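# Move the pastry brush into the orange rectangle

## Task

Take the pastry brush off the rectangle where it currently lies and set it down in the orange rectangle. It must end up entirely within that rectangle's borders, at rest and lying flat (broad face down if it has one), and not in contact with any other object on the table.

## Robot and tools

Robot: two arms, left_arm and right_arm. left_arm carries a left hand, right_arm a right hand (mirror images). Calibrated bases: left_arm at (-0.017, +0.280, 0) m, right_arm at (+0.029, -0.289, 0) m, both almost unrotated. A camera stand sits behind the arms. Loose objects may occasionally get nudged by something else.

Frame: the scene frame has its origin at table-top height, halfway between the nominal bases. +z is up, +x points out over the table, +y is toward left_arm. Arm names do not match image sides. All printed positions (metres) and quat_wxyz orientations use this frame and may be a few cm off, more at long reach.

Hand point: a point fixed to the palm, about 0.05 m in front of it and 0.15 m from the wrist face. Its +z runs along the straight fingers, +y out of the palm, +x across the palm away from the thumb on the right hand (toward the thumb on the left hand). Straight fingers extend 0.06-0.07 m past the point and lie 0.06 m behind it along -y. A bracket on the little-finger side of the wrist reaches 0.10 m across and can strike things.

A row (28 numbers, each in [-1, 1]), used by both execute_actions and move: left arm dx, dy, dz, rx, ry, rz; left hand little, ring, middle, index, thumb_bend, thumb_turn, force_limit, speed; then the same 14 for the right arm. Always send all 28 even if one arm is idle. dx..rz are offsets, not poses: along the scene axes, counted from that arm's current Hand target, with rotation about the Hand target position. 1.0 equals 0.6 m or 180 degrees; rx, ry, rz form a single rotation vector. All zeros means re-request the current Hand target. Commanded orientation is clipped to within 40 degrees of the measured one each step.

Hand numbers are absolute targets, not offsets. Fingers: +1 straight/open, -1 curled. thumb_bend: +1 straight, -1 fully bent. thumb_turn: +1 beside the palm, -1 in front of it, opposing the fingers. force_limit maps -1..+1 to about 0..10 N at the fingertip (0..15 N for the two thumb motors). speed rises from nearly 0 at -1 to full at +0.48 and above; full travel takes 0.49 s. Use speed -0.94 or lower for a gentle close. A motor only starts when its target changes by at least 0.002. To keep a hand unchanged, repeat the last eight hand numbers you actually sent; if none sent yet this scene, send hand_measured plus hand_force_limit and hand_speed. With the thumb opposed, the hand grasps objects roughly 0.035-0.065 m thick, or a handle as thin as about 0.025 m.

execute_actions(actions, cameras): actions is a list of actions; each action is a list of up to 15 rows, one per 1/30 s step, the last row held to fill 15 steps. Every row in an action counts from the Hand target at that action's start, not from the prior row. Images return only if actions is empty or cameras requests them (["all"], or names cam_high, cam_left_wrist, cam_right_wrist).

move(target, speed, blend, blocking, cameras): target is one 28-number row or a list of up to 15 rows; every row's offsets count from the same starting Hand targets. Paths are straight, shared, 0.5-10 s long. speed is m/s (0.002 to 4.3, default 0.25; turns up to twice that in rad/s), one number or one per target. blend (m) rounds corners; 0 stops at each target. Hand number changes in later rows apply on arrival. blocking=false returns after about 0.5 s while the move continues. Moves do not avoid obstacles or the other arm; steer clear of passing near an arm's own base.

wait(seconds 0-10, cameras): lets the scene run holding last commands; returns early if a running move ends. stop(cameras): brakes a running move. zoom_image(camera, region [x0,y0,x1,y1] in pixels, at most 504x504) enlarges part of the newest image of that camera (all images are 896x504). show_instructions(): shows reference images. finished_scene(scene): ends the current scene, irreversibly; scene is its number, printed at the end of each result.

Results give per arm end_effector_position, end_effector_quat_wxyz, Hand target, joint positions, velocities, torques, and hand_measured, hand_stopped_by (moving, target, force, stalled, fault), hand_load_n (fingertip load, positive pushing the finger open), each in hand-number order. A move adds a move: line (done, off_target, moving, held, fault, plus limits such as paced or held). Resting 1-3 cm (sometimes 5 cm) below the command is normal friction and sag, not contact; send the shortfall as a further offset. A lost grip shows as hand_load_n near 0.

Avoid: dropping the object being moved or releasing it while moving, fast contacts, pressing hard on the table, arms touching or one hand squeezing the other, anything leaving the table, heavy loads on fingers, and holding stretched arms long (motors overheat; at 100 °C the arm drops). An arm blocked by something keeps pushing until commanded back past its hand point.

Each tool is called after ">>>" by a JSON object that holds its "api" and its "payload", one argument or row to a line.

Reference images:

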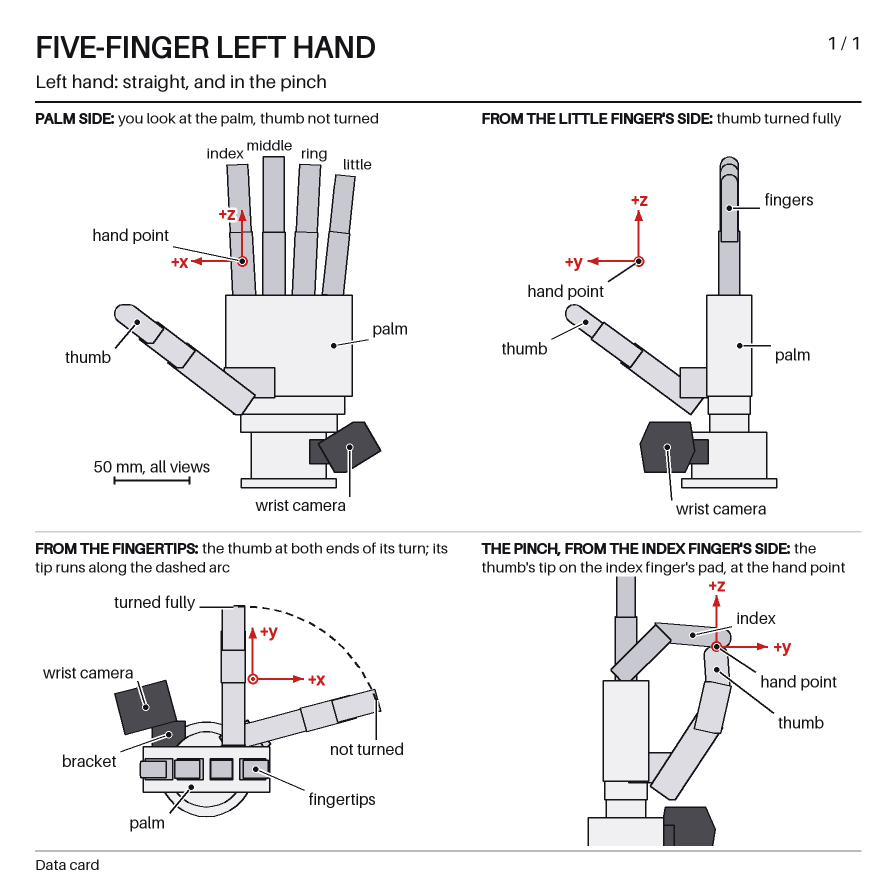

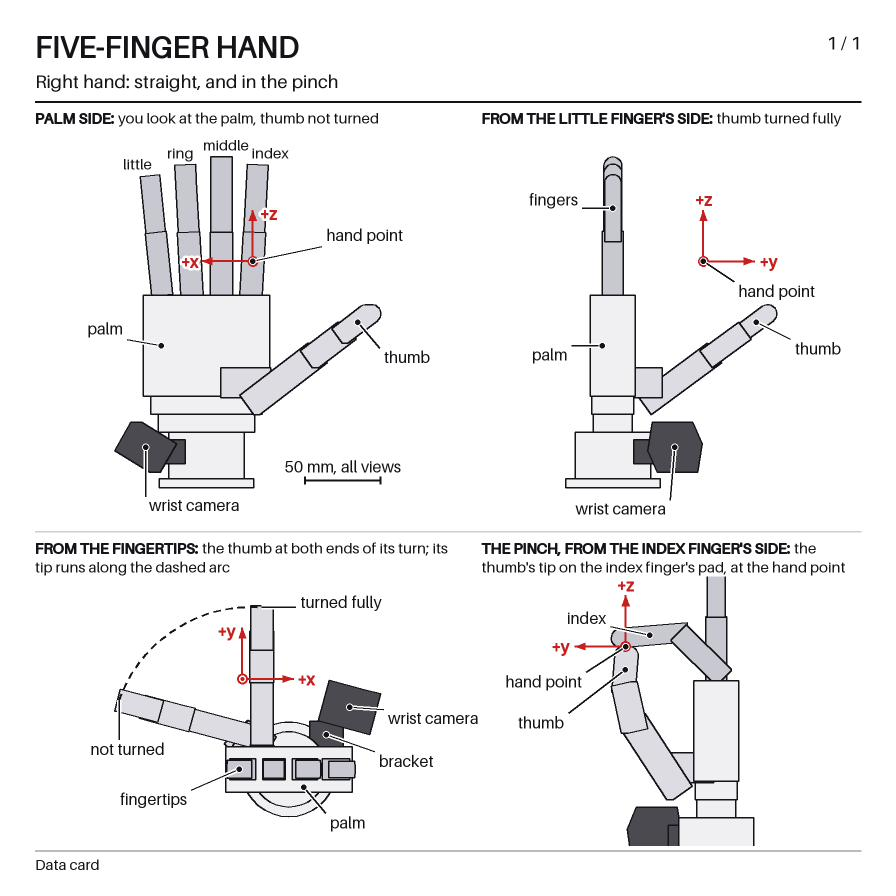

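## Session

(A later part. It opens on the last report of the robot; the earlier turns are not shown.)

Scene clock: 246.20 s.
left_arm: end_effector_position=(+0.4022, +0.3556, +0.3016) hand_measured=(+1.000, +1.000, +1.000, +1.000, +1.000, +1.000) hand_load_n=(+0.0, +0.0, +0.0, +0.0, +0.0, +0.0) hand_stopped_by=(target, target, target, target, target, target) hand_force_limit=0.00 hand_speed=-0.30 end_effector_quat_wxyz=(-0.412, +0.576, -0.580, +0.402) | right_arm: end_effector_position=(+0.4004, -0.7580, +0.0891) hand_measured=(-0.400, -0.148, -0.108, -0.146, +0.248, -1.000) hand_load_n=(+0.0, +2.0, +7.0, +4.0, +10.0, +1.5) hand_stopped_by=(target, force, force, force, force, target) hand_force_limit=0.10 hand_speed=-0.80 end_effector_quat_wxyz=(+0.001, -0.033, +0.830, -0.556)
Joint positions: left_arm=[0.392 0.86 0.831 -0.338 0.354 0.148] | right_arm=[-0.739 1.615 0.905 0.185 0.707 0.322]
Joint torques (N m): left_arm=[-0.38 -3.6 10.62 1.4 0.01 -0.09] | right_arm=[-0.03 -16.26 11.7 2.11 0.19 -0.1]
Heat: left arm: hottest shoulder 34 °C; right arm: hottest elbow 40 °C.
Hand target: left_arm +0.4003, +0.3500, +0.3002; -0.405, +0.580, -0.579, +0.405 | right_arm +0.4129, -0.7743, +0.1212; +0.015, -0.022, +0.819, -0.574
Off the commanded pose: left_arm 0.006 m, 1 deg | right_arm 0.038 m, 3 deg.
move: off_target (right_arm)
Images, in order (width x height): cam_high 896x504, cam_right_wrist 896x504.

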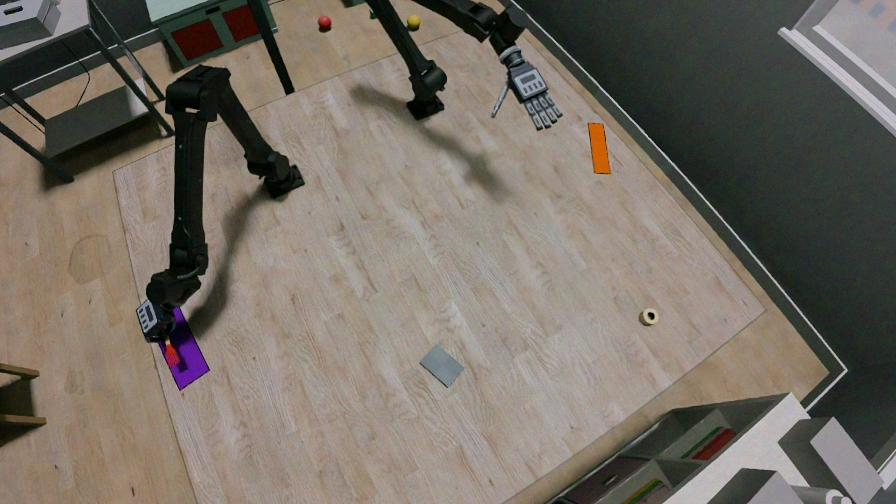

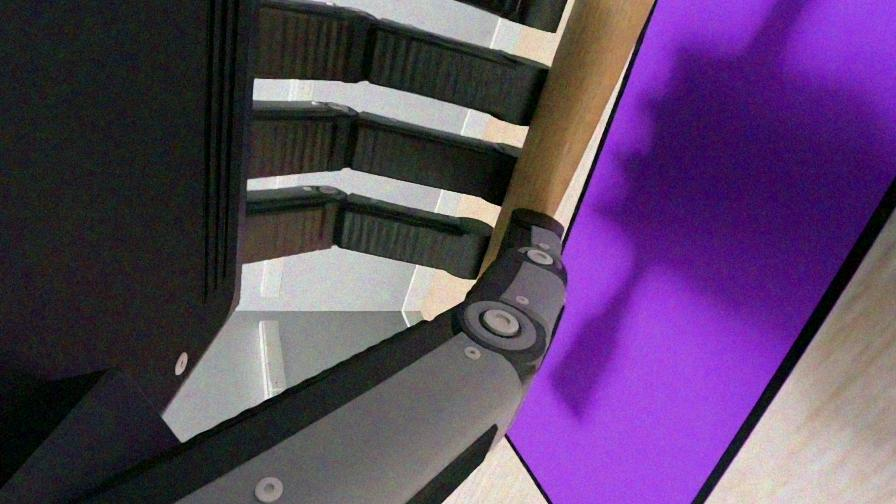

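>>> {"api": "move", "payload": {
  "target": [
    [0,0,0,0,0,0,1,1,1,1,1,1,0,-0.3,0.245,0.59,0.065,0,0,0.233,-0.4,-0.4,-0.35,-0.45,0.20,-1,0.1,-0.8],
    [0,0,0,0,0,0,1,1,1,1,1,1,0,-0.3,0.16,0.957,0.03,0,0,0.40,-0.4,-0.4,-0.35,-0.45,0.20,-1,0.1,-0.8]
  ],
  "speed": 0.3,
  "blend": [0.08,0],
  "cameras": ["cam_right_wrist","cam_high"]
}}

Scene clock: 265.57 s.
left_arm: end_effector_position=(+0.4022, +0.3556, +0.3016) hand_measured=(+1.000, +1.000, +1.000, +1.000, +1.000, +1.000) hand_load_n=(+0.0, +0.0, -0.5, +0.0, -0.5, +0.0) hand_stopped_by=(target, target, target, target, target, target) hand_force_limit=0.00 hand_speed=-0.30 end_effector_quat_wxyz=(-0.412, +0.576, -0.580, +0.402) | right_arm: end_effector_position=(+0.5065, -0.2026, +0.1260) hand_measured=(-0.400, -0.148, -0.108, -0.146, +0.248, -1.000) hand_load_n=(+0.0, +2.0, +7.0, +4.0, +10.0, +1.5) hand_stopped_by=(target, force, force, force, force, target) hand_force_limit=0.10 hand_speed=-0.80 end_effector_quat_wxyz=(+0.336, -0.504, +0.657, -0.448)
Joint positions: left_arm=[0.392 0.86 0.831 -0.338 0.354 0.148] | right_arm=[0.317 1.22 0.597 0.175 0.531 0.229]
Joint torques (N m): left_arm=[-0.38 -3.66 10.63 1.4 0 -0.09] | right_arm=[0.85 -10.7 8.42 3.12 0.24 -0.12]
Heat: left arm: hottest shoulder 34 °C; right arm: hottest elbow 42 °C.
Hand target: left_arm +0.4003, +0.3500, +0.3002; -0.405, +0.580, -0.579, +0.405 | right_arm +0.5089, -0.2002, +0.1392; +0.350, -0.499, +0.650, -0.455
Off the commanded pose: left_arm 0.006 m, 1 deg | right_arm 0.014 m, 2 deg.
move: off_target (right_arm)
Images, in order (width x height): cam_high 896x504, cam_right_wrist 896x504.

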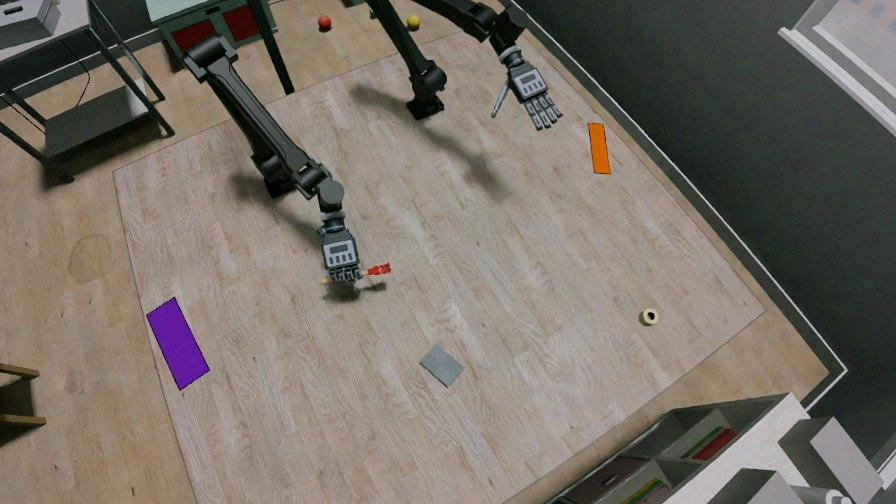

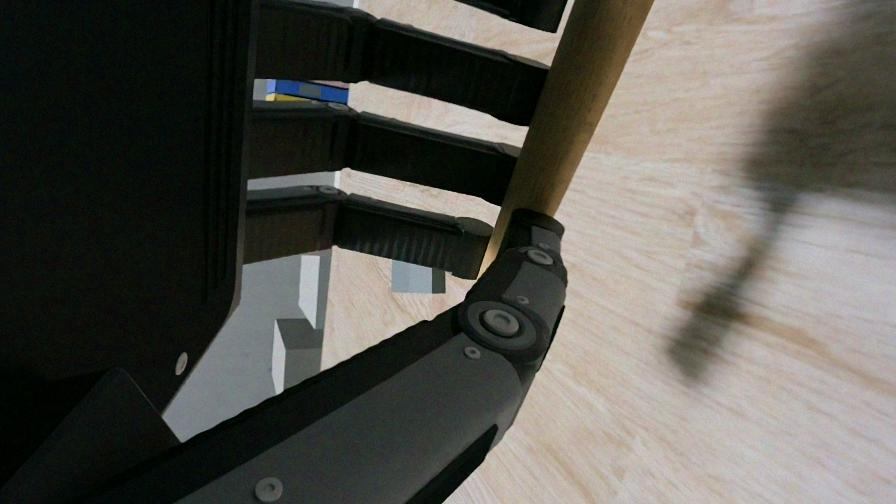

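>>> {"api": "move", "payload": {
  "target": [0,0,0,0,0,0,1,1,1,1,1,1,0,-0.3,-0.125,0.325,-0.148,0,0,0.083,-0.4,-0.4,-0.35,-0.45,0.20,-1,0.1,-0.8],
  "speed": 0.25,
  "cameras": ["cam_right_wrist","cam_high"]
}}

Scene clock: 270.47 s.
left_arm: end_effector_position=(+0.4022, +0.3556, +0.3016) hand_measured=(+1.000, +1.000, +1.000, +1.000, +1.000, +1.000) hand_load_n=(+0.0, +0.0, +0.0, +0.0, +0.0, +0.0) hand_stopped_by=(target, target, target, target, target, target) hand_force_limit=0.00 hand_speed=-0.30 end_effector_quat_wxyz=(-0.412, +0.576, -0.580, +0.402) | right_arm: end_effector_position=(+0.4242, -0.0171, +0.0409) hand_measured=(-0.400, -0.148, -0.108, -0.146, +0.248, -1.000) hand_load_n=(+0.0, +1.5, +7.0, +4.0, +10.0, +1.5) hand_stopped_by=(target, force, force, force, force, target) hand_force_limit=0.10 hand_speed=-0.80 end_effector_quat_wxyz=(-0.390, +0.591, -0.577, +0.407)
Joint positions: left_arm=[0.392 0.86 0.831 -0.338 0.354 0.148] | right_arm=[0.816 1.469 0.527 0.424 0.744 0.333]
Joint torques (N m): left_arm=[-0.38 -3.66 10.62 1.4 0 -0.09] | right_arm=[0.73 -9.52 8.38 2.91 0.34 0.05]
Heat: left arm: hottest shoulder 34 °C; right arm: hottest elbow 41 °C.
Hand target: left_arm +0.4003, +0.3500, +0.3002; -0.405, +0.580, -0.579, +0.405 | right_arm +0.4339, -0.0052, +0.0503; -0.406, +0.579, -0.580, +0.405
Off the commanded pose: left_arm 0.006 m, 1 deg | right_arm 0.018 m, 2 deg.
move: off_target (right_arm)
Images, in order (width x height): cam_high 896x504, cam_right_wrist 896x504.

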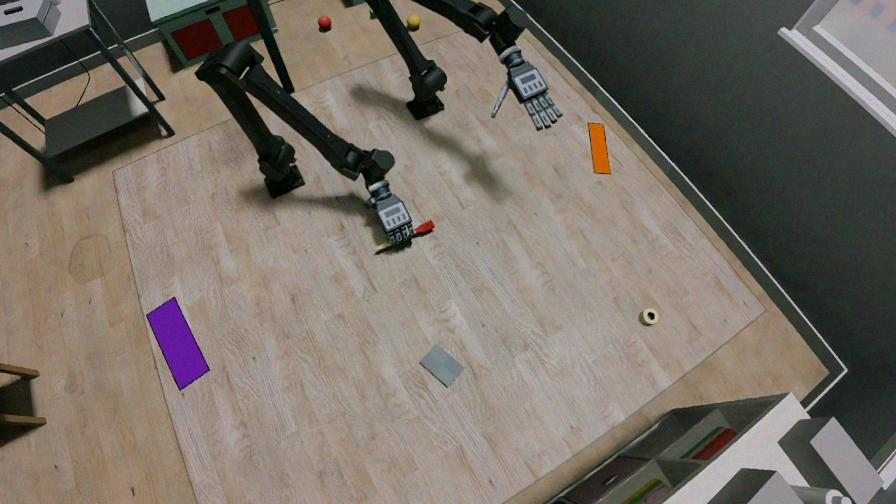

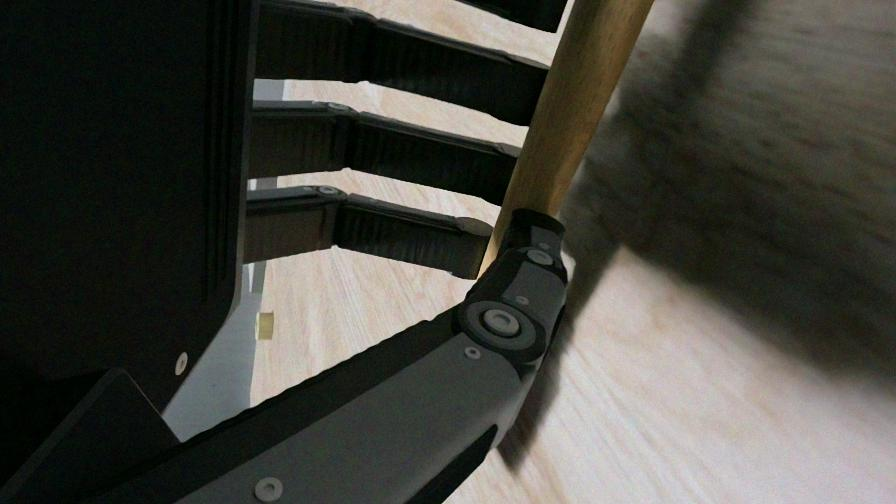

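>>> {"api": "move", "payload": {
  "target": [0,0,0,0,0,0,1,1,1,1,1,1,0,-0.3,0,0,-0.03,0,0,0,-0.4,-0.4,-0.35,-0.45,0.20,-1,0.1,-0.8],
  "speed": 0.06,
  "cameras": ["cam_right_wrist"]
}}

Scene clock: 274.83 s.
left_arm: end_effector_position=(+0.4022, +0.3556, +0.3016) hand_measured=(+1.000, +1.000, +1.000, +1.000, +1.000, +1.000) hand_load_n=(+0.0, -0.5, +0.0, +0.0, +0.0, +0.0) hand_stopped_by=(target, target, target, target, target, target) hand_force_limit=0.00 hand_speed=-0.30 end_effector_quat_wxyz=(-0.412, +0.576, -0.580, +0.402) | right_arm: end_effector_position=(+0.4284, -0.0127, +0.0288) hand_measured=(-0.400, -0.148, -0.108, -0.146, +0.248, -1.000) hand_load_n=(+0.0, +1.5, +7.0, +4.0, +10.0, +1.5) hand_stopped_by=(target, force, force, force, force, target) hand_force_limit=0.10 hand_speed=-0.80 end_effector_quat_wxyz=(-0.396, +0.587, -0.577, +0.407)
Joint positions: left_arm=[0.392 0.86 0.831 -0.338 0.354 0.148] | right_arm=[0.816 1.526 0.527 0.495 0.744 0.334]
Joint torques (N m): left_arm=[-0.38 -3.66 10.63 1.4 0 -0.08] | right_arm=[0.73 -9.88 7.05 2.86 0.34 0.05]
Heat: left arm: hottest shoulder 34 °C; right arm: hottest elbow 41 °C.
Hand target: left_arm +0.4003, +0.3500, +0.3002; -0.405, +0.580, -0.579, +0.405 | right_arm +0.4339, -0.0052, +0.0323; -0.406, +0.579, -0.579, +0.405
Off the commanded pose: left_arm 0.006 m, 1 deg | right_arm 0.010 m, 2 deg.
move: done
Images, in order (width x height): cam_right_wrist 896x504.

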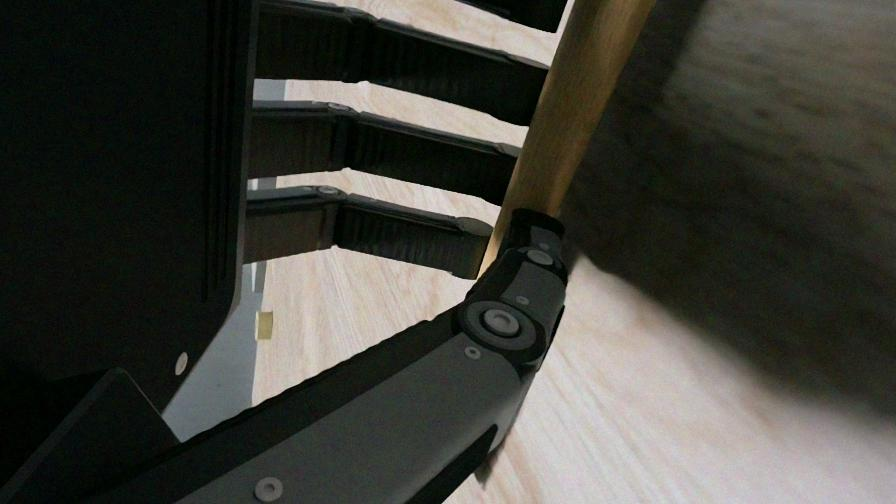

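>>> {"api": "move", "payload": {
  "target": [0,0,0,0,0,0,1,1,1,1,1,1,0,-0.3,0,0,-0.0167,0,0,0,-0.4,-0.4,-0.35,-0.45,0.20,-1,0.1,-0.8],
  "speed": 0.05,
  "cameras": ["cam_right_wrist"]
}}

Scene clock: 279.97 s.
left_arm: end_effector_position=(+0.4022, +0.3556, +0.3016) hand_measured=(+1.000, +1.000, +1.000, +1.000, +1.000, +1.000) hand_load_n=(+0.0, +0.0, +0.0, +0.0, +0.0, -0.5) hand_stopped_by=(target, target, target, target, target, target) hand_force_limit=0.00 hand_speed=-0.30 end_effector_quat_wxyz=(-0.412, +0.576, -0.580, +0.402) | right_arm: end_effector_position=(+0.4304, -0.0107, +0.0212) hand_measured=(-0.400, -0.148, -0.108, -0.146, +0.248, -1.000) hand_load_n=(+0.0, +1.5, +7.0, +4.0, +10.0, +1.5) hand_stopped_by=(target, force, force, force, force, target) hand_force_limit=0.10 hand_speed=-0.80 end_effector_quat_wxyz=(-0.398, +0.586, -0.577, +0.407)
Joint positions: left_arm=[0.392 0.86 0.831 -0.338 0.354 0.148] | right_arm=[0.816 1.56 0.527 0.534 0.744 0.334]
Joint torques (N m): left_arm=[-0.38 -3.66 10.63 1.42 0 -0.09] | right_arm=[0.67 -9.99 6.37 2.93 0.34 0.05]
Heat: left arm: hottest shoulder 34 °C; right arm: hottest elbow 40 °C.
Hand target: left_arm +0.4003, +0.3500, +0.3002; -0.405, +0.580, -0.579, +0.405 | right_arm +0.4338, -0.0052, +0.0223; -0.406, +0.579, -0.579, +0.405
Off the commanded pose: left_arm 0.006 m, 1 deg | right_arm 0.007 m, 1 deg.
move: done
Images, in order (width x height): cam_right_wrist 896x504.

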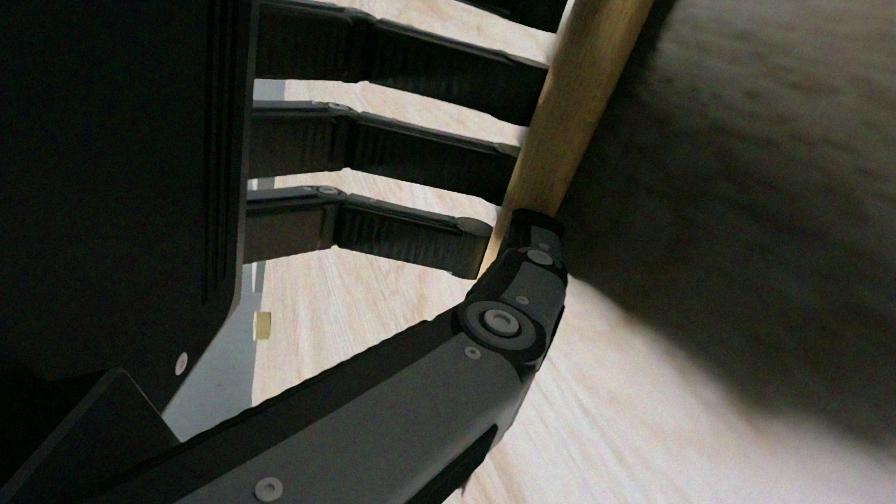

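>>> {"api": "move", "payload": {
  "target": [
    [0,0,0,0,0,0,1,1,1,1,1,1,0,-0.3,0,0,-0.003,0,0,0,1,1,1,1,0.3,-1,0.1,-0.5],
    [0,0,0,0,0,0,1,1,1,1,1,1,0,-0.3,-0.01,0.0,0.1,0,0,0,1,1,1,1,0.3,-1,0.1,-0.5],
    [0,0,0,0,0,0,1,1,1,1,1,1,0,-0.3,-0.1,-0.5,0.3,0,0,0,1,1,1,1,0.3,-1,0.1,-0.5]
  ],
  "speed": [0.1,0.15,0.35],
  "cameras": ["cam_high","cam_left_wrist"]
}}

>>> {"api": "zoom_image", "payload": {
  "camera": "cam_high",
  "region": [340, 180, 480, 280]
}}

Scene clock: 289.20 s.
left_arm: end_effector_position=(+0.4022, +0.3556, +0.3016) hand_measured=(+1.000, +1.000, +1.000, +1.000, +1.000, +1.000) hand_load_n=(+0.0, +0.0, +0.0, +0.0, +0.0, +0.0) hand_stopped_by=(target, target, target, target, target, target) hand_force_limit=0.00 hand_speed=-0.30 end_effector_quat_wxyz=(-0.412, +0.576, -0.580, +0.402) | right_arm: end_effector_position=(+0.3604, -0.2988, +0.1683) hand_measured=(+1.000, +1.000, +1.000, +1.000, +0.300, -1.000) hand_load_n=(+0.0, +0.0, +0.0, +0.0, +0.0, +0.0) hand_stopped_by=(target, target, target, target, target, target) hand_force_limit=0.10 hand_speed=-0.50 end_effector_quat_wxyz=(-0.398, +0.584, -0.593, +0.385)
Joint positions: left_arm=[0.392 0.86 0.831 -0.338 0.354 0.148] | right_arm=[-0.23 0.553 0.396 -0.251 -0.231 -0.075]
Joint torques (N m): left_arm=[-0.32 -3.66 10.62 1.4 0 -0.09] | right_arm=[-0.03 -0.79 15.06 2.35 -0.22 -0.16]
Heat: left arm: hottest shoulder 34 °C; right arm: hottest elbow 40 °C.
Hand target: left_arm +0.4003, +0.3500, +0.3002; -0.405, +0.580, -0.579, +0.405 | right_arm +0.3738, -0.3051, +0.2022; -0.406, +0.579, -0.580, +0.405
Off the commanded pose: left_arm 0.006 m, 1 deg | right_arm 0.037 m, 3 deg.
move: off_target (right_arm)
Images, in order (width x height): cam_high 896x504, cam_left_wrist 896x504.

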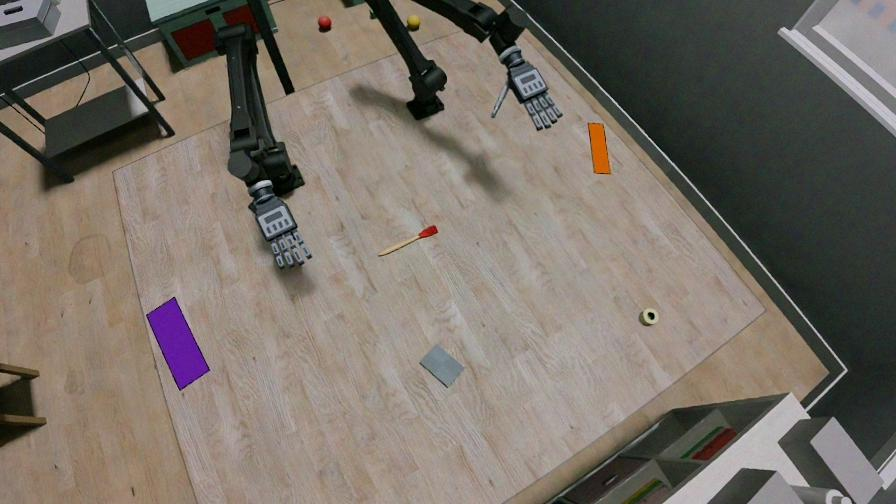

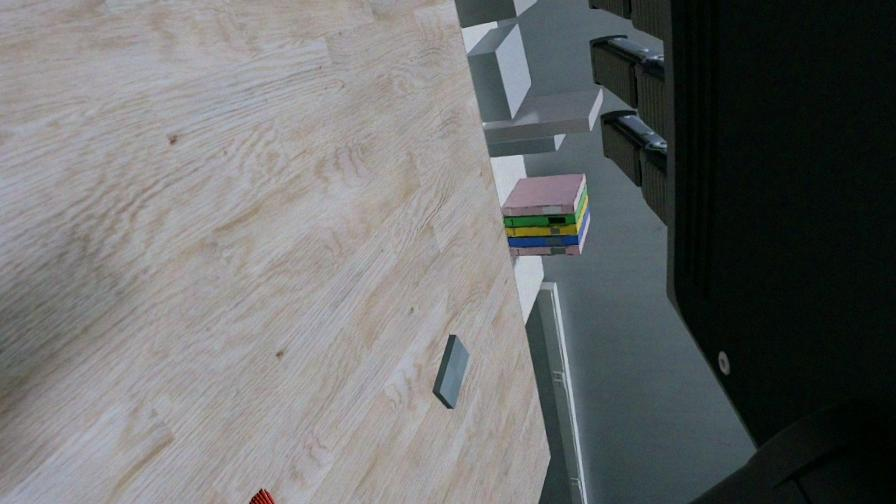

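Scaled by 3.600 from the camera's 896x504 image, which has a finer 1280x720 frame.

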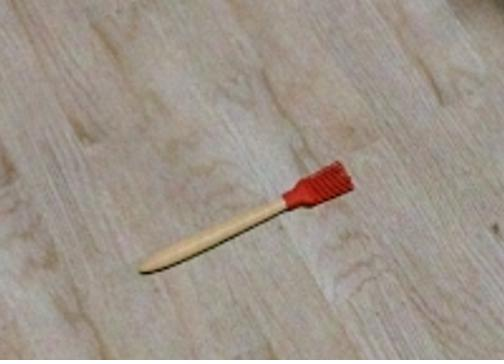

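>>> {"api": "move", "payload": {
  "target": [
    [0,-0.3,-0.1,0,0,0,1,1,1,1,0.25,-1,0.1,-0.3,0,-0.15,0.05,0,0,0,1,1,1,1,0.3,-1,0.1,-0.5],
    [0.0245,-0.633,-0.367,0,0,0,1,1,1,1,0.25,-1,0.1,-0.3,0,-0.15,0.05,0,0,0,1,1,1,1,0.3,-1,0.1,-0.5]
  ],
  "speed": 0.3,
  "blend": [0.06,0],
  "cameras": ["cam_high","cam_left_wrist"]
}}

>>> {"api": "zoom_image", "payload": {
  "camera": "cam_high",
  "region": [340, 150, 500, 280]
}}

Scene clock: 304.17 s.
left_arm: end_effector_position=(+0.3956, -0.0078, +0.0561) hand_measured=(+1.000, +1.000, +1.000, +1.000, +0.250, -1.000) hand_load_n=(+0.0, -0.5, +0.0, +0.0, +0.0, +0.0) hand_stopped_by=(target, target, target, target, target, target) hand_force_limit=0.10 hand_speed=-0.30 end_effector_quat_wxyz=(-0.408, +0.576, -0.602, +0.374) | right_arm: end_effector_position=(+0.3620, -0.3836, +0.2011) hand_measured=(+1.000, +1.000, +1.000, +1.000, +0.300, -1.000) hand_load_n=(+0.0, +0.0, +0.0, +0.0, +0.0, +0.0) hand_stopped_by=(target, target, target, target, target, target) hand_force_limit=0.10 hand_speed=-0.50 end_effector_quat_wxyz=(-0.405, +0.579, -0.594, +0.383)
Joint positions: left_arm=[-0.791 1.475 0.626 0.298 -0.738 -0.327] | right_arm=[-0.625 0.7 0.533 -0.306 -0.596 -0.239]
Joint torques (N m): left_arm=[-0.03 -7.65 12.1 2.4 -0.47 -0.07] | right_arm=[-0.15 -2.02 14.99 2.21 -0.37 -0.13]
Motor temperatures (°C): left_arm=[31 34 34 29 28 30] | right_arm=[37 34 45 29 32 30]
Heat: left arm: hottest shoulder 34 °C; right arm: hottest elbow 45 °C.
Hand target: left_arm +0.4150, -0.0298, +0.0801; -0.405, +0.580, -0.579, +0.405 | right_arm +0.3738, -0.3952, +0.2322; -0.406, +0.579, -0.580, +0.405
Off the commanded pose: left_arm 0.038 m, 4 deg | right_arm 0.035 m, 3 deg.
move: off_target (left_arm, right_arm)
Images, in order (width x height): cam_high 896x504, cam_left_wrist 896x504.

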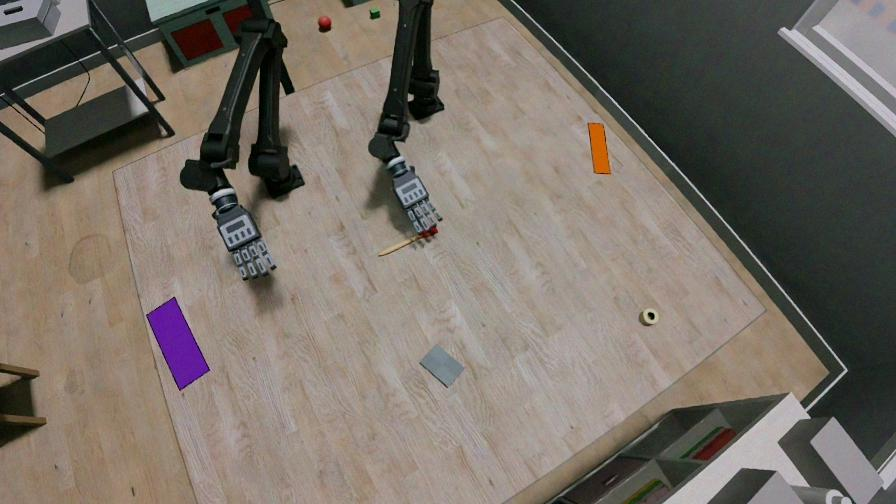

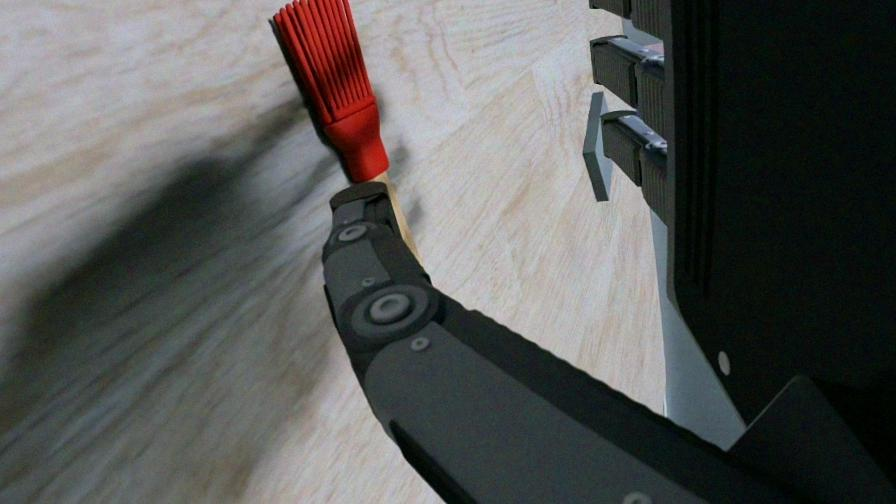

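Scaled by 3.150 from the camera's 896x504 image, which has a finer 1280x720 frame.

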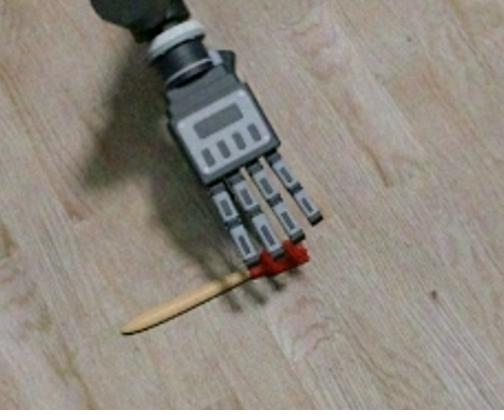

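>>> {"api": "move", "payload": {
  "target": [0.055,-0.1,-0.015,0,0,0,1,1,1,1,0.25,-1,0.1,-0.3,0,0,0,0,0,0,1,1,1,1,0.3,-1,0.1,-0.5],
  "speed": 0.15,
  "cameras": ["cam_high","cam_left_wrist"]
}}

>>> {"api": "zoom_image", "payload": {
  "camera": "cam_high",
  "region": [340, 150, 500, 280]
}}

Scene clock: 318.23 s.
left_arm: end_effector_position=(+0.4329, -0.0686, +0.0511) hand_measured=(+1.000, +1.000, +1.000, +1.000, +0.250, -1.000) hand_load_n=(+0.0, +0.0, +0.0, +0.0, +0.0, +0.0) hand_stopped_by=(target, target, target, target, target, target) hand_force_limit=0.10 hand_speed=-0.30 end_effector_quat_wxyz=(-0.409, +0.576, -0.594, +0.384) | right_arm: end_effector_position=(+0.3620, -0.3836, +0.2011) hand_measured=(+1.000, +1.000, +1.000, +1.000, +0.300, -1.000) hand_load_n=(+0.0, +0.0, +0.0, +0.0, +0.0, +0.0) hand_stopped_by=(target, target, target, target, target, target) hand_force_limit=0.10 hand_speed=-0.50 end_effector_quat_wxyz=(-0.405, +0.579, -0.594, +0.383)
Joint positions: left_arm=[-0.829 1.645 0.804 0.298 -0.773 -0.352] | right_arm=[-0.625 0.7 0.533 -0.306 -0.596 -0.239]
Joint torques (N m): left_arm=[-0.38 -9.93 12.38 1.24 -0.49 -0.08] | right_arm=[-0.15 -2.02 14.99 2.21 -0.36 -0.13]
Heat: left arm: hottest elbow 36 °C; right arm: hottest elbow 45 °C.
Hand target: left_arm +0.4480, -0.0899, +0.0711; -0.405, +0.580, -0.579, +0.405 | right_arm +0.3738, -0.3952, +0.2322; -0.406, +0.579, -0.580, +0.405
Off the commanded pose: left_arm 0.033 m, 3 deg | right_arm 0.035 m, 3 deg.
move: off_target (left_arm, right_arm)
Images, in order (width x height): cam_high 896x504, cam_left_wrist 896x504.

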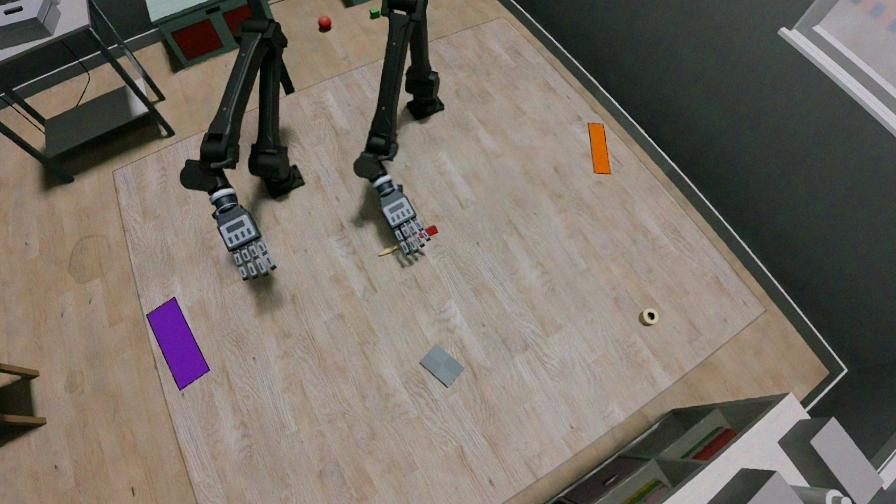

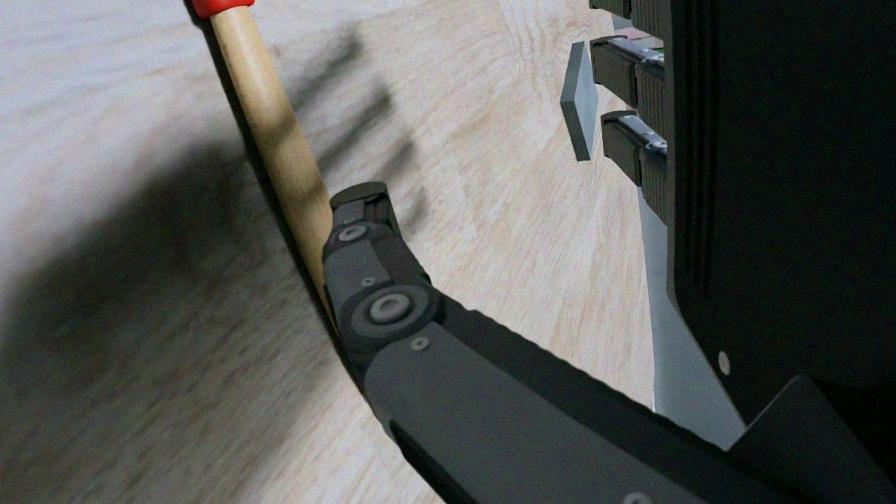

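Scaled by 3.150 from the camera's 896x504 image, which has a finer 1280x720 frame.

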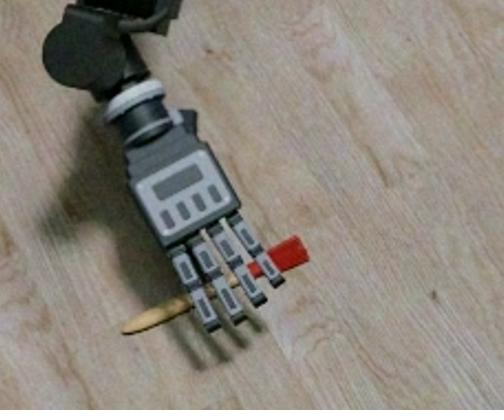

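>>> {"api": "move", "payload": {
  "target": [-0.007,0,-0.05,0,0,0,1,1,1,1,0.25,-1,0.1,-0.3,0,0,0,0,0,0,1,1,1,1,0.3,-1,0.1,-0.5],
  "speed": 0.1,
  "cameras": ["cam_left_wrist"]
}}

Scene clock: 326.60 s.
left_arm: end_effector_position=(+0.4349, -0.0725, +0.0264) hand_measured=(+1.000, +1.000, +1.000, +1.000, +0.250, -1.000) hand_load_n=(+0.0, +0.0, +0.0, +0.0, +0.0, +0.0) hand_stopped_by=(target, target, target, target, target, target) hand_force_limit=0.10 hand_speed=-0.30 end_effector_quat_wxyz=(-0.410, +0.577, -0.595, +0.382) | right_arm: end_effector_position=(+0.3620, -0.3836, +0.2011) hand_measured=(+1.000, +1.000, +1.000, +1.000, +0.300, -1.000) hand_load_n=(+0.0, +0.0, +0.0, +0.0, +0.0, +0.0) hand_stopped_by=(target, target, target, target, target, target) hand_force_limit=0.10 hand_speed=-0.50 end_effector_quat_wxyz=(-0.405, +0.579, -0.594, +0.383)
Joint positions: left_arm=[-0.832 1.712 0.805 0.356 -0.778 -0.358] | right_arm=[-0.625 0.7 0.533 -0.306 -0.596 -0.239]
Joint torques (N m): left_arm=[-0.38 -10.58 9.68 2.35 -0.49 -0.06] | right_arm=[-0.21 -2.02 14.98 2.22 -0.37 -0.13]
Heat: left arm: hottest elbow 37 °C; right arm: hottest elbow 46 °C.
Hand target: left_arm +0.4437, -0.0900, +0.0411; -0.405, +0.580, -0.579, +0.405 | right_arm +0.3738, -0.3952, +0.2322; -0.406, +0.579, -0.580, +0.405
Off the commanded pose: left_arm 0.024 m, 3 deg | right_arm 0.035 m, 3 deg.
move: off_target (left_arm, right_arm)
Images, in order (width x height): cam_left_wrist 896x504.

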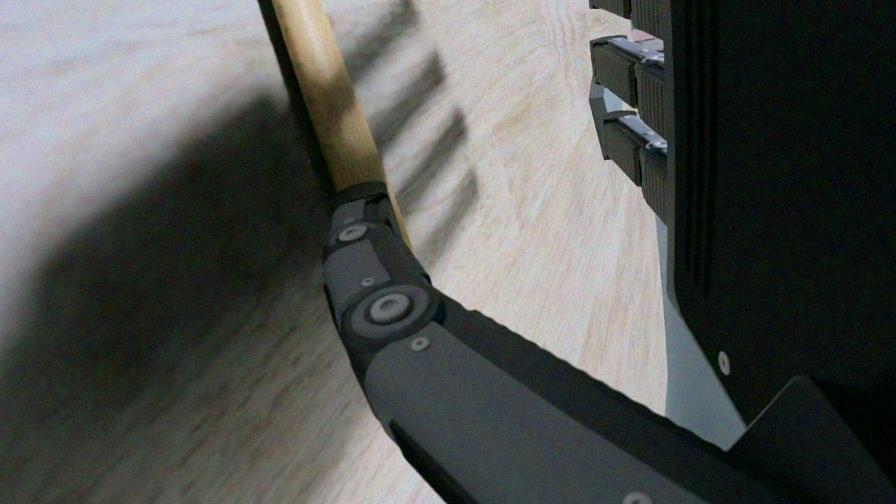

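>>> {"api": "move", "payload": {
  "target": [
    [-0.02,0,0.01,0,0,0,1,1,1,1,0.25,-1,0.1,-0.3,0,0,0,0,0,0,1,1,1,1,0.3,-1,0.1,-0.5],
    [-0.02,0,-0.012,0,0,0,1,1,1,1,0.25,-1,0.1,-0.3,0,0,0,0,0,0,1,1,1,1,0.3,-1,0.1,-0.5]
  ],
  "speed": 0.1,
  "cameras": ["cam_left_wrist"]
}}

Scene clock: 332.13 s.
left_arm: end_effector_position=(+0.4309, -0.0815, +0.0305) hand_measured=(+1.000, +1.000, +1.000, +1.000, +0.250, -1.000) hand_load_n=(+0.0, +0.0, +0.0, +0.0, +0.0, +0.0) hand_stopped_by=(target, target, target, target, target, target) hand_force_limit=0.10 hand_speed=-0.30 end_effector_quat_wxyz=(-0.409, +0.577, -0.587, +0.393) | right_arm: end_effector_position=(+0.3620, -0.3836, +0.2011) hand_measured=(+1.000, +1.000, +1.000, +1.000, +0.300, -1.000) hand_load_n=(+0.0, +0.0, +0.0, +0.0, +0.0, +0.0) hand_stopped_by=(target, target, target, target, target, target) hand_force_limit=0.10 hand_speed=-0.50 end_effector_quat_wxyz=(-0.405, +0.579, -0.594, +0.383)
Joint positions: left_arm=[-0.853 1.713 0.805 0.373 -0.796 -0.371] | right_arm=[-0.625 0.7 0.533 -0.306 -0.596 -0.239]
Joint torques (N m): left_arm=[-0.15 -10.4 7.6 2.41 -0.48 -0.07] | right_arm=[-0.15 -2.02 14.99 2.21 -0.37 -0.12]
Heat: left arm: hottest elbow 37 °C; right arm: hottest elbow 46 °C.
Hand target: left_arm +0.4319, -0.0900, +0.0340; -0.405, +0.580, -0.579, +0.406 | right_arm +0.3738, -0.3952, +0.2322; -0.406, +0.579, -0.580, +0.405
Off the commanded pose: left_arm 0.009 m, 2 deg | right_arm 0.035 m, 3 deg.
move: off_target (right_arm)
Images, in order (width x height): cam_left_wrist 896x504.

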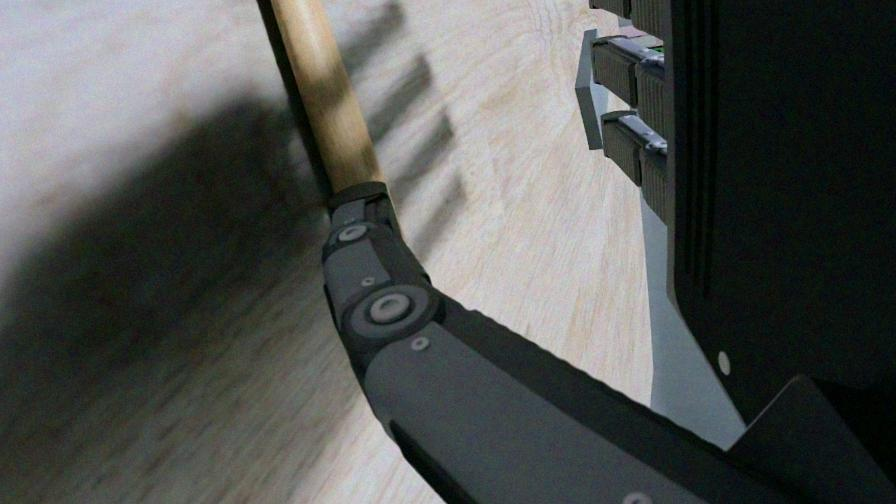

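>>> {"api": "move", "payload": {
  "target": [-0.018,0.017,-0.018,0,0,0,1,1,1,1,0.25,-1,0.1,-0.3,0,0,0,0,0,0,1,1,1,1,0.3,-1,0.1,-0.5],
  "speed": 0.1,
  "cameras": ["cam_left_wrist"]
}}

Scene clock: 349.53 s.
left_arm: end_effector_position=(+0.4235, -0.0745, +0.0234) hand_measured=(+1.000, +1.000, +1.000, +1.000, +0.250, -1.000) hand_load_n=(+0.0, +0.0, +0.0, +0.0, +0.0, +0.0) hand_stopped_by=(target, target, target, target, target, target) hand_force_limit=0.10 hand_speed=-0.30 end_effector_quat_wxyz=(-0.409, +0.578, -0.584, +0.396) | right_arm: end_effector_position=(+0.3620, -0.3836, +0.2011) hand_measured=(+1.000, +1.000, +1.000, +1.000, +0.300, -1.000) hand_load_n=(+0.0, +0.0, +0.0, +0.0, +0.0, +0.0) hand_stopped_by=(target, target, target, target, target, target) hand_force_limit=0.10 hand_speed=-0.50 end_effector_quat_wxyz=(-0.405, +0.579, -0.594, +0.383)
Joint positions: left_arm=[-0.856 1.713 0.768 0.418 -0.799 -0.374] | right_arm=[-0.625 0.7 0.533 -0.306 -0.596 -0.239]
Joint torques (N m): left_arm=[-0.44 -10.17 6.45 2.29 -0.48 -0.06] | right_arm=[-0.15 -2.08 14.99 2.21 -0.37 -0.13]
Heat: left arm: hottest elbow 36 °C; right arm: hottest elbow 47 °C.
Hand target: left_arm +0.4209, -0.0798, +0.0231; -0.405, +0.580, -0.579, +0.406 | right_arm +0.3738, -0.3952, +0.2322; -0.406, +0.579, -0.580, +0.405
Off the commanded pose: left_arm 0.006 m, 1 deg | right_arm 0.035 m, 3 deg.
move: off_target (right_arm)
Images, in order (width x height): cam_left_wrist 896x504.

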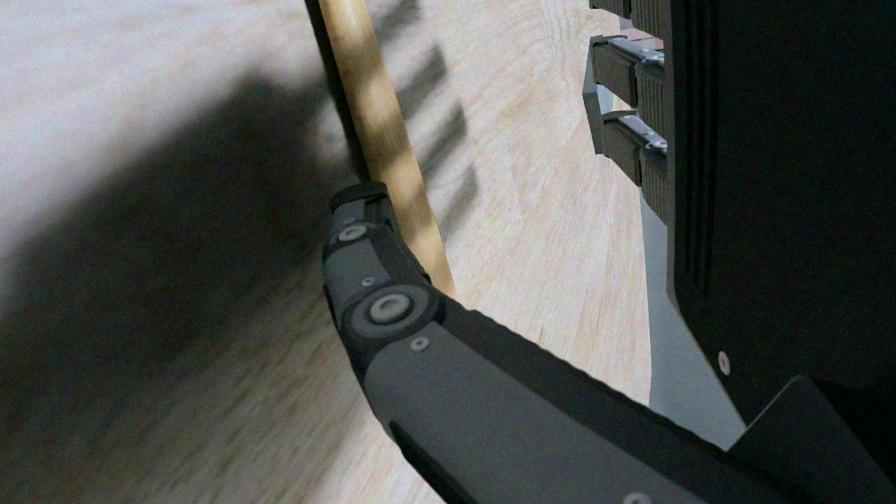

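>>> {"api": "move", "payload": {
  "target": [
    [0,0,-0.01,0,0,0,1,1,1,1,0.25,-1,-0.5,-0.5,0,0,0,0,0,0,1,1,1,1,0.3,-1,0.1,-0.5],
    [0,0,-0.01,0,0,0,0.2,0.2,0.2,0.2,0.25,-1,-0.5,-0.5,0,0,0,0,0,0,1,1,1,1,0.3,-1,0.1,-0.5]
  ],
  "speed": 0.1,
  "cameras": ["cam_left_wrist"]
}}

Scene clock: 355.63 s.
left_arm: end_effector_position=(+0.4244, -0.0755, +0.0185) hand_measured=(+0.200, +0.200, +0.200, +0.200, +0.250, -1.000) hand_load_n=(+0.0, +0.0, +0.0, +0.0, +0.0, +0.0) hand_stopped_by=(target, target, target, target, target, target) hand_force_limit=-0.50 hand_speed=-0.50 end_effector_quat_wxyz=(-0.409, +0.579, -0.583, +0.398) | right_arm: end_effector_position=(+0.3620, -0.3836, +0.2011) hand_measured=(+1.000, +1.000, +1.000, +1.000, +0.300, -1.000) hand_load_n=(+0.0, +0.0, +0.0, +0.0, +0.0, +0.0) hand_stopped_by=(target, target, target, target, target, target) hand_force_limit=0.10 hand_speed=-0.50 end_effector_quat_wxyz=(-0.405, +0.579, -0.594, +0.383)
Joint positions: left_arm=[-0.856 1.729 0.768 0.437 -0.8 -0.376] | right_arm=[-0.625 0.7 0.533 -0.306 -0.596 -0.239]
Joint torques (N m): left_arm=[-0.44 -10.29 6.09 2.36 -0.46 -0.04] | right_arm=[-0.15 -2.02 14.98 2.22 -0.37 -0.12]
Heat: left arm: hottest shoulder 35 °C; right arm: hottest elbow 47 °C.
Hand target: left_arm +0.4210, -0.0797, +0.0170; -0.405, +0.580, -0.579, +0.405 | right_arm +0.3738, -0.3952, +0.2322; -0.406, +0.579, -0.580, +0.405
Off the commanded pose: left_arm 0.006 m, 1 deg | right_arm 0.035 m, 3 deg.
move: off_target (right_arm)
Images, in order (width x height): cam_left_wrist 896x504.

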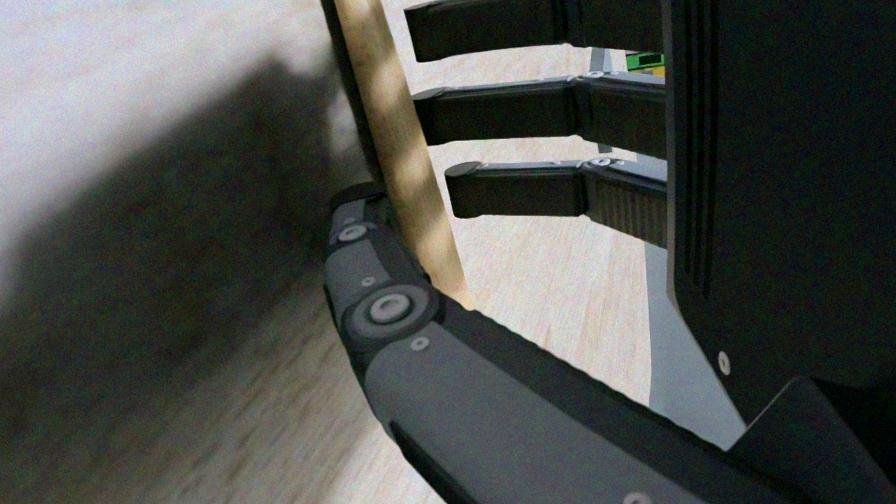

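>>> {"api": "move", "payload": {
  "target": [
    [0,0,0,0,0,0,-0.4,-0.4,-0.4,-0.4,0.25,-1,-0.5,-0.8,0,0,0,0,0,0,1,1,1,1,0.3,-1,0.1,-0.5],
    [0,0,0,0,0,0,-0.4,-0.4,-0.35,-0.45,0.2,-1,0.1,-0.8,0,0,0,0,0,0,1,1,1,1,0.3,-1,0.1,-0.5]
  ],
  "speed": 0.1,
  "cameras": ["cam_left_wrist"]
}}

Scene clock: 361.40 s.
left_arm: end_effector_position=(+0.4248, -0.0757, +0.0191) hand_measured=(-0.400, -0.130, -0.088, -0.124, +0.250, -1.000) hand_load_n=(+0.0, +1.0, +7.5, +7.5, +11.0, +0.5) hand_stopped_by=(target, force, force, force, force, target) hand_force_limit=0.10 hand_speed=-0.80 end_effector_quat_wxyz=(-0.409, +0.579, -0.582, +0.399) | right_arm: end_effector_position=(+0.3620, -0.3836, +0.2011) hand_measured=(+1.000, +1.000, +1.000, +1.000, +0.300, -1.000) hand_load_n=(+0.0, +0.0, +0.0, +0.0, +0.0, +0.0) hand_stopped_by=(target, target, target, target, target, target) hand_force_limit=0.10 hand_speed=-0.50 end_effector_quat_wxyz=(-0.405, +0.579, -0.594, +0.383)
Joint positions: left_arm=[-0.856 1.729 0.768 0.439 -0.801 -0.376] | right_arm=[-0.625 0.7 0.533 -0.306 -0.596 -0.239]
Joint torques (N m): left_arm=[-0.44 -10.23 6.11 2.26 -0.4 -0.04] | right_arm=[-0.15 -2.08 14.99 2.22 -0.37 -0.12]
Heat: left arm: hottest shoulder 35 °C; right arm: hottest elbow 48 °C.
Hand target: left_arm +0.4210, -0.0797, +0.0170; -0.405, +0.580, -0.579, +0.405 | right_arm +0.3738, -0.3952, +0.2322; -0.406, +0.579, -0.580, +0.405
Off the commanded pose: left_arm 0.006 m, 1 deg | right_arm 0.035 m, 3 deg.
move: off_target (right_arm)
Images, in order (width x height): cam_left_wrist 896x504.

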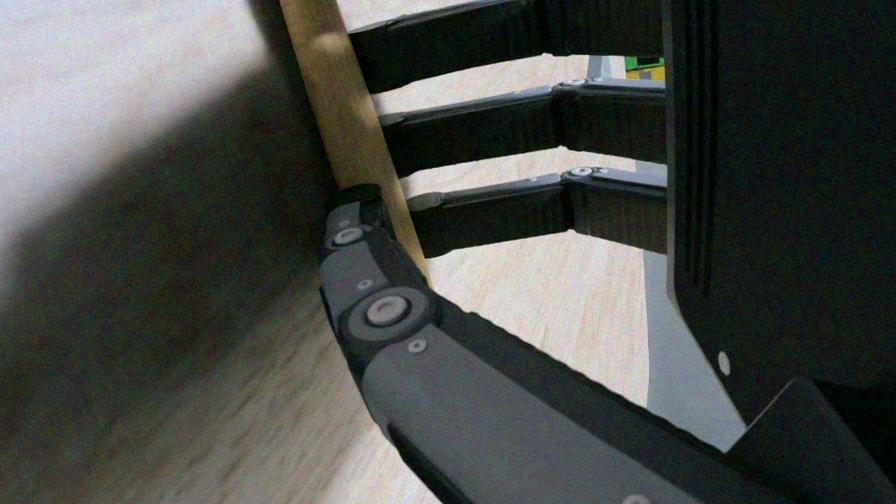

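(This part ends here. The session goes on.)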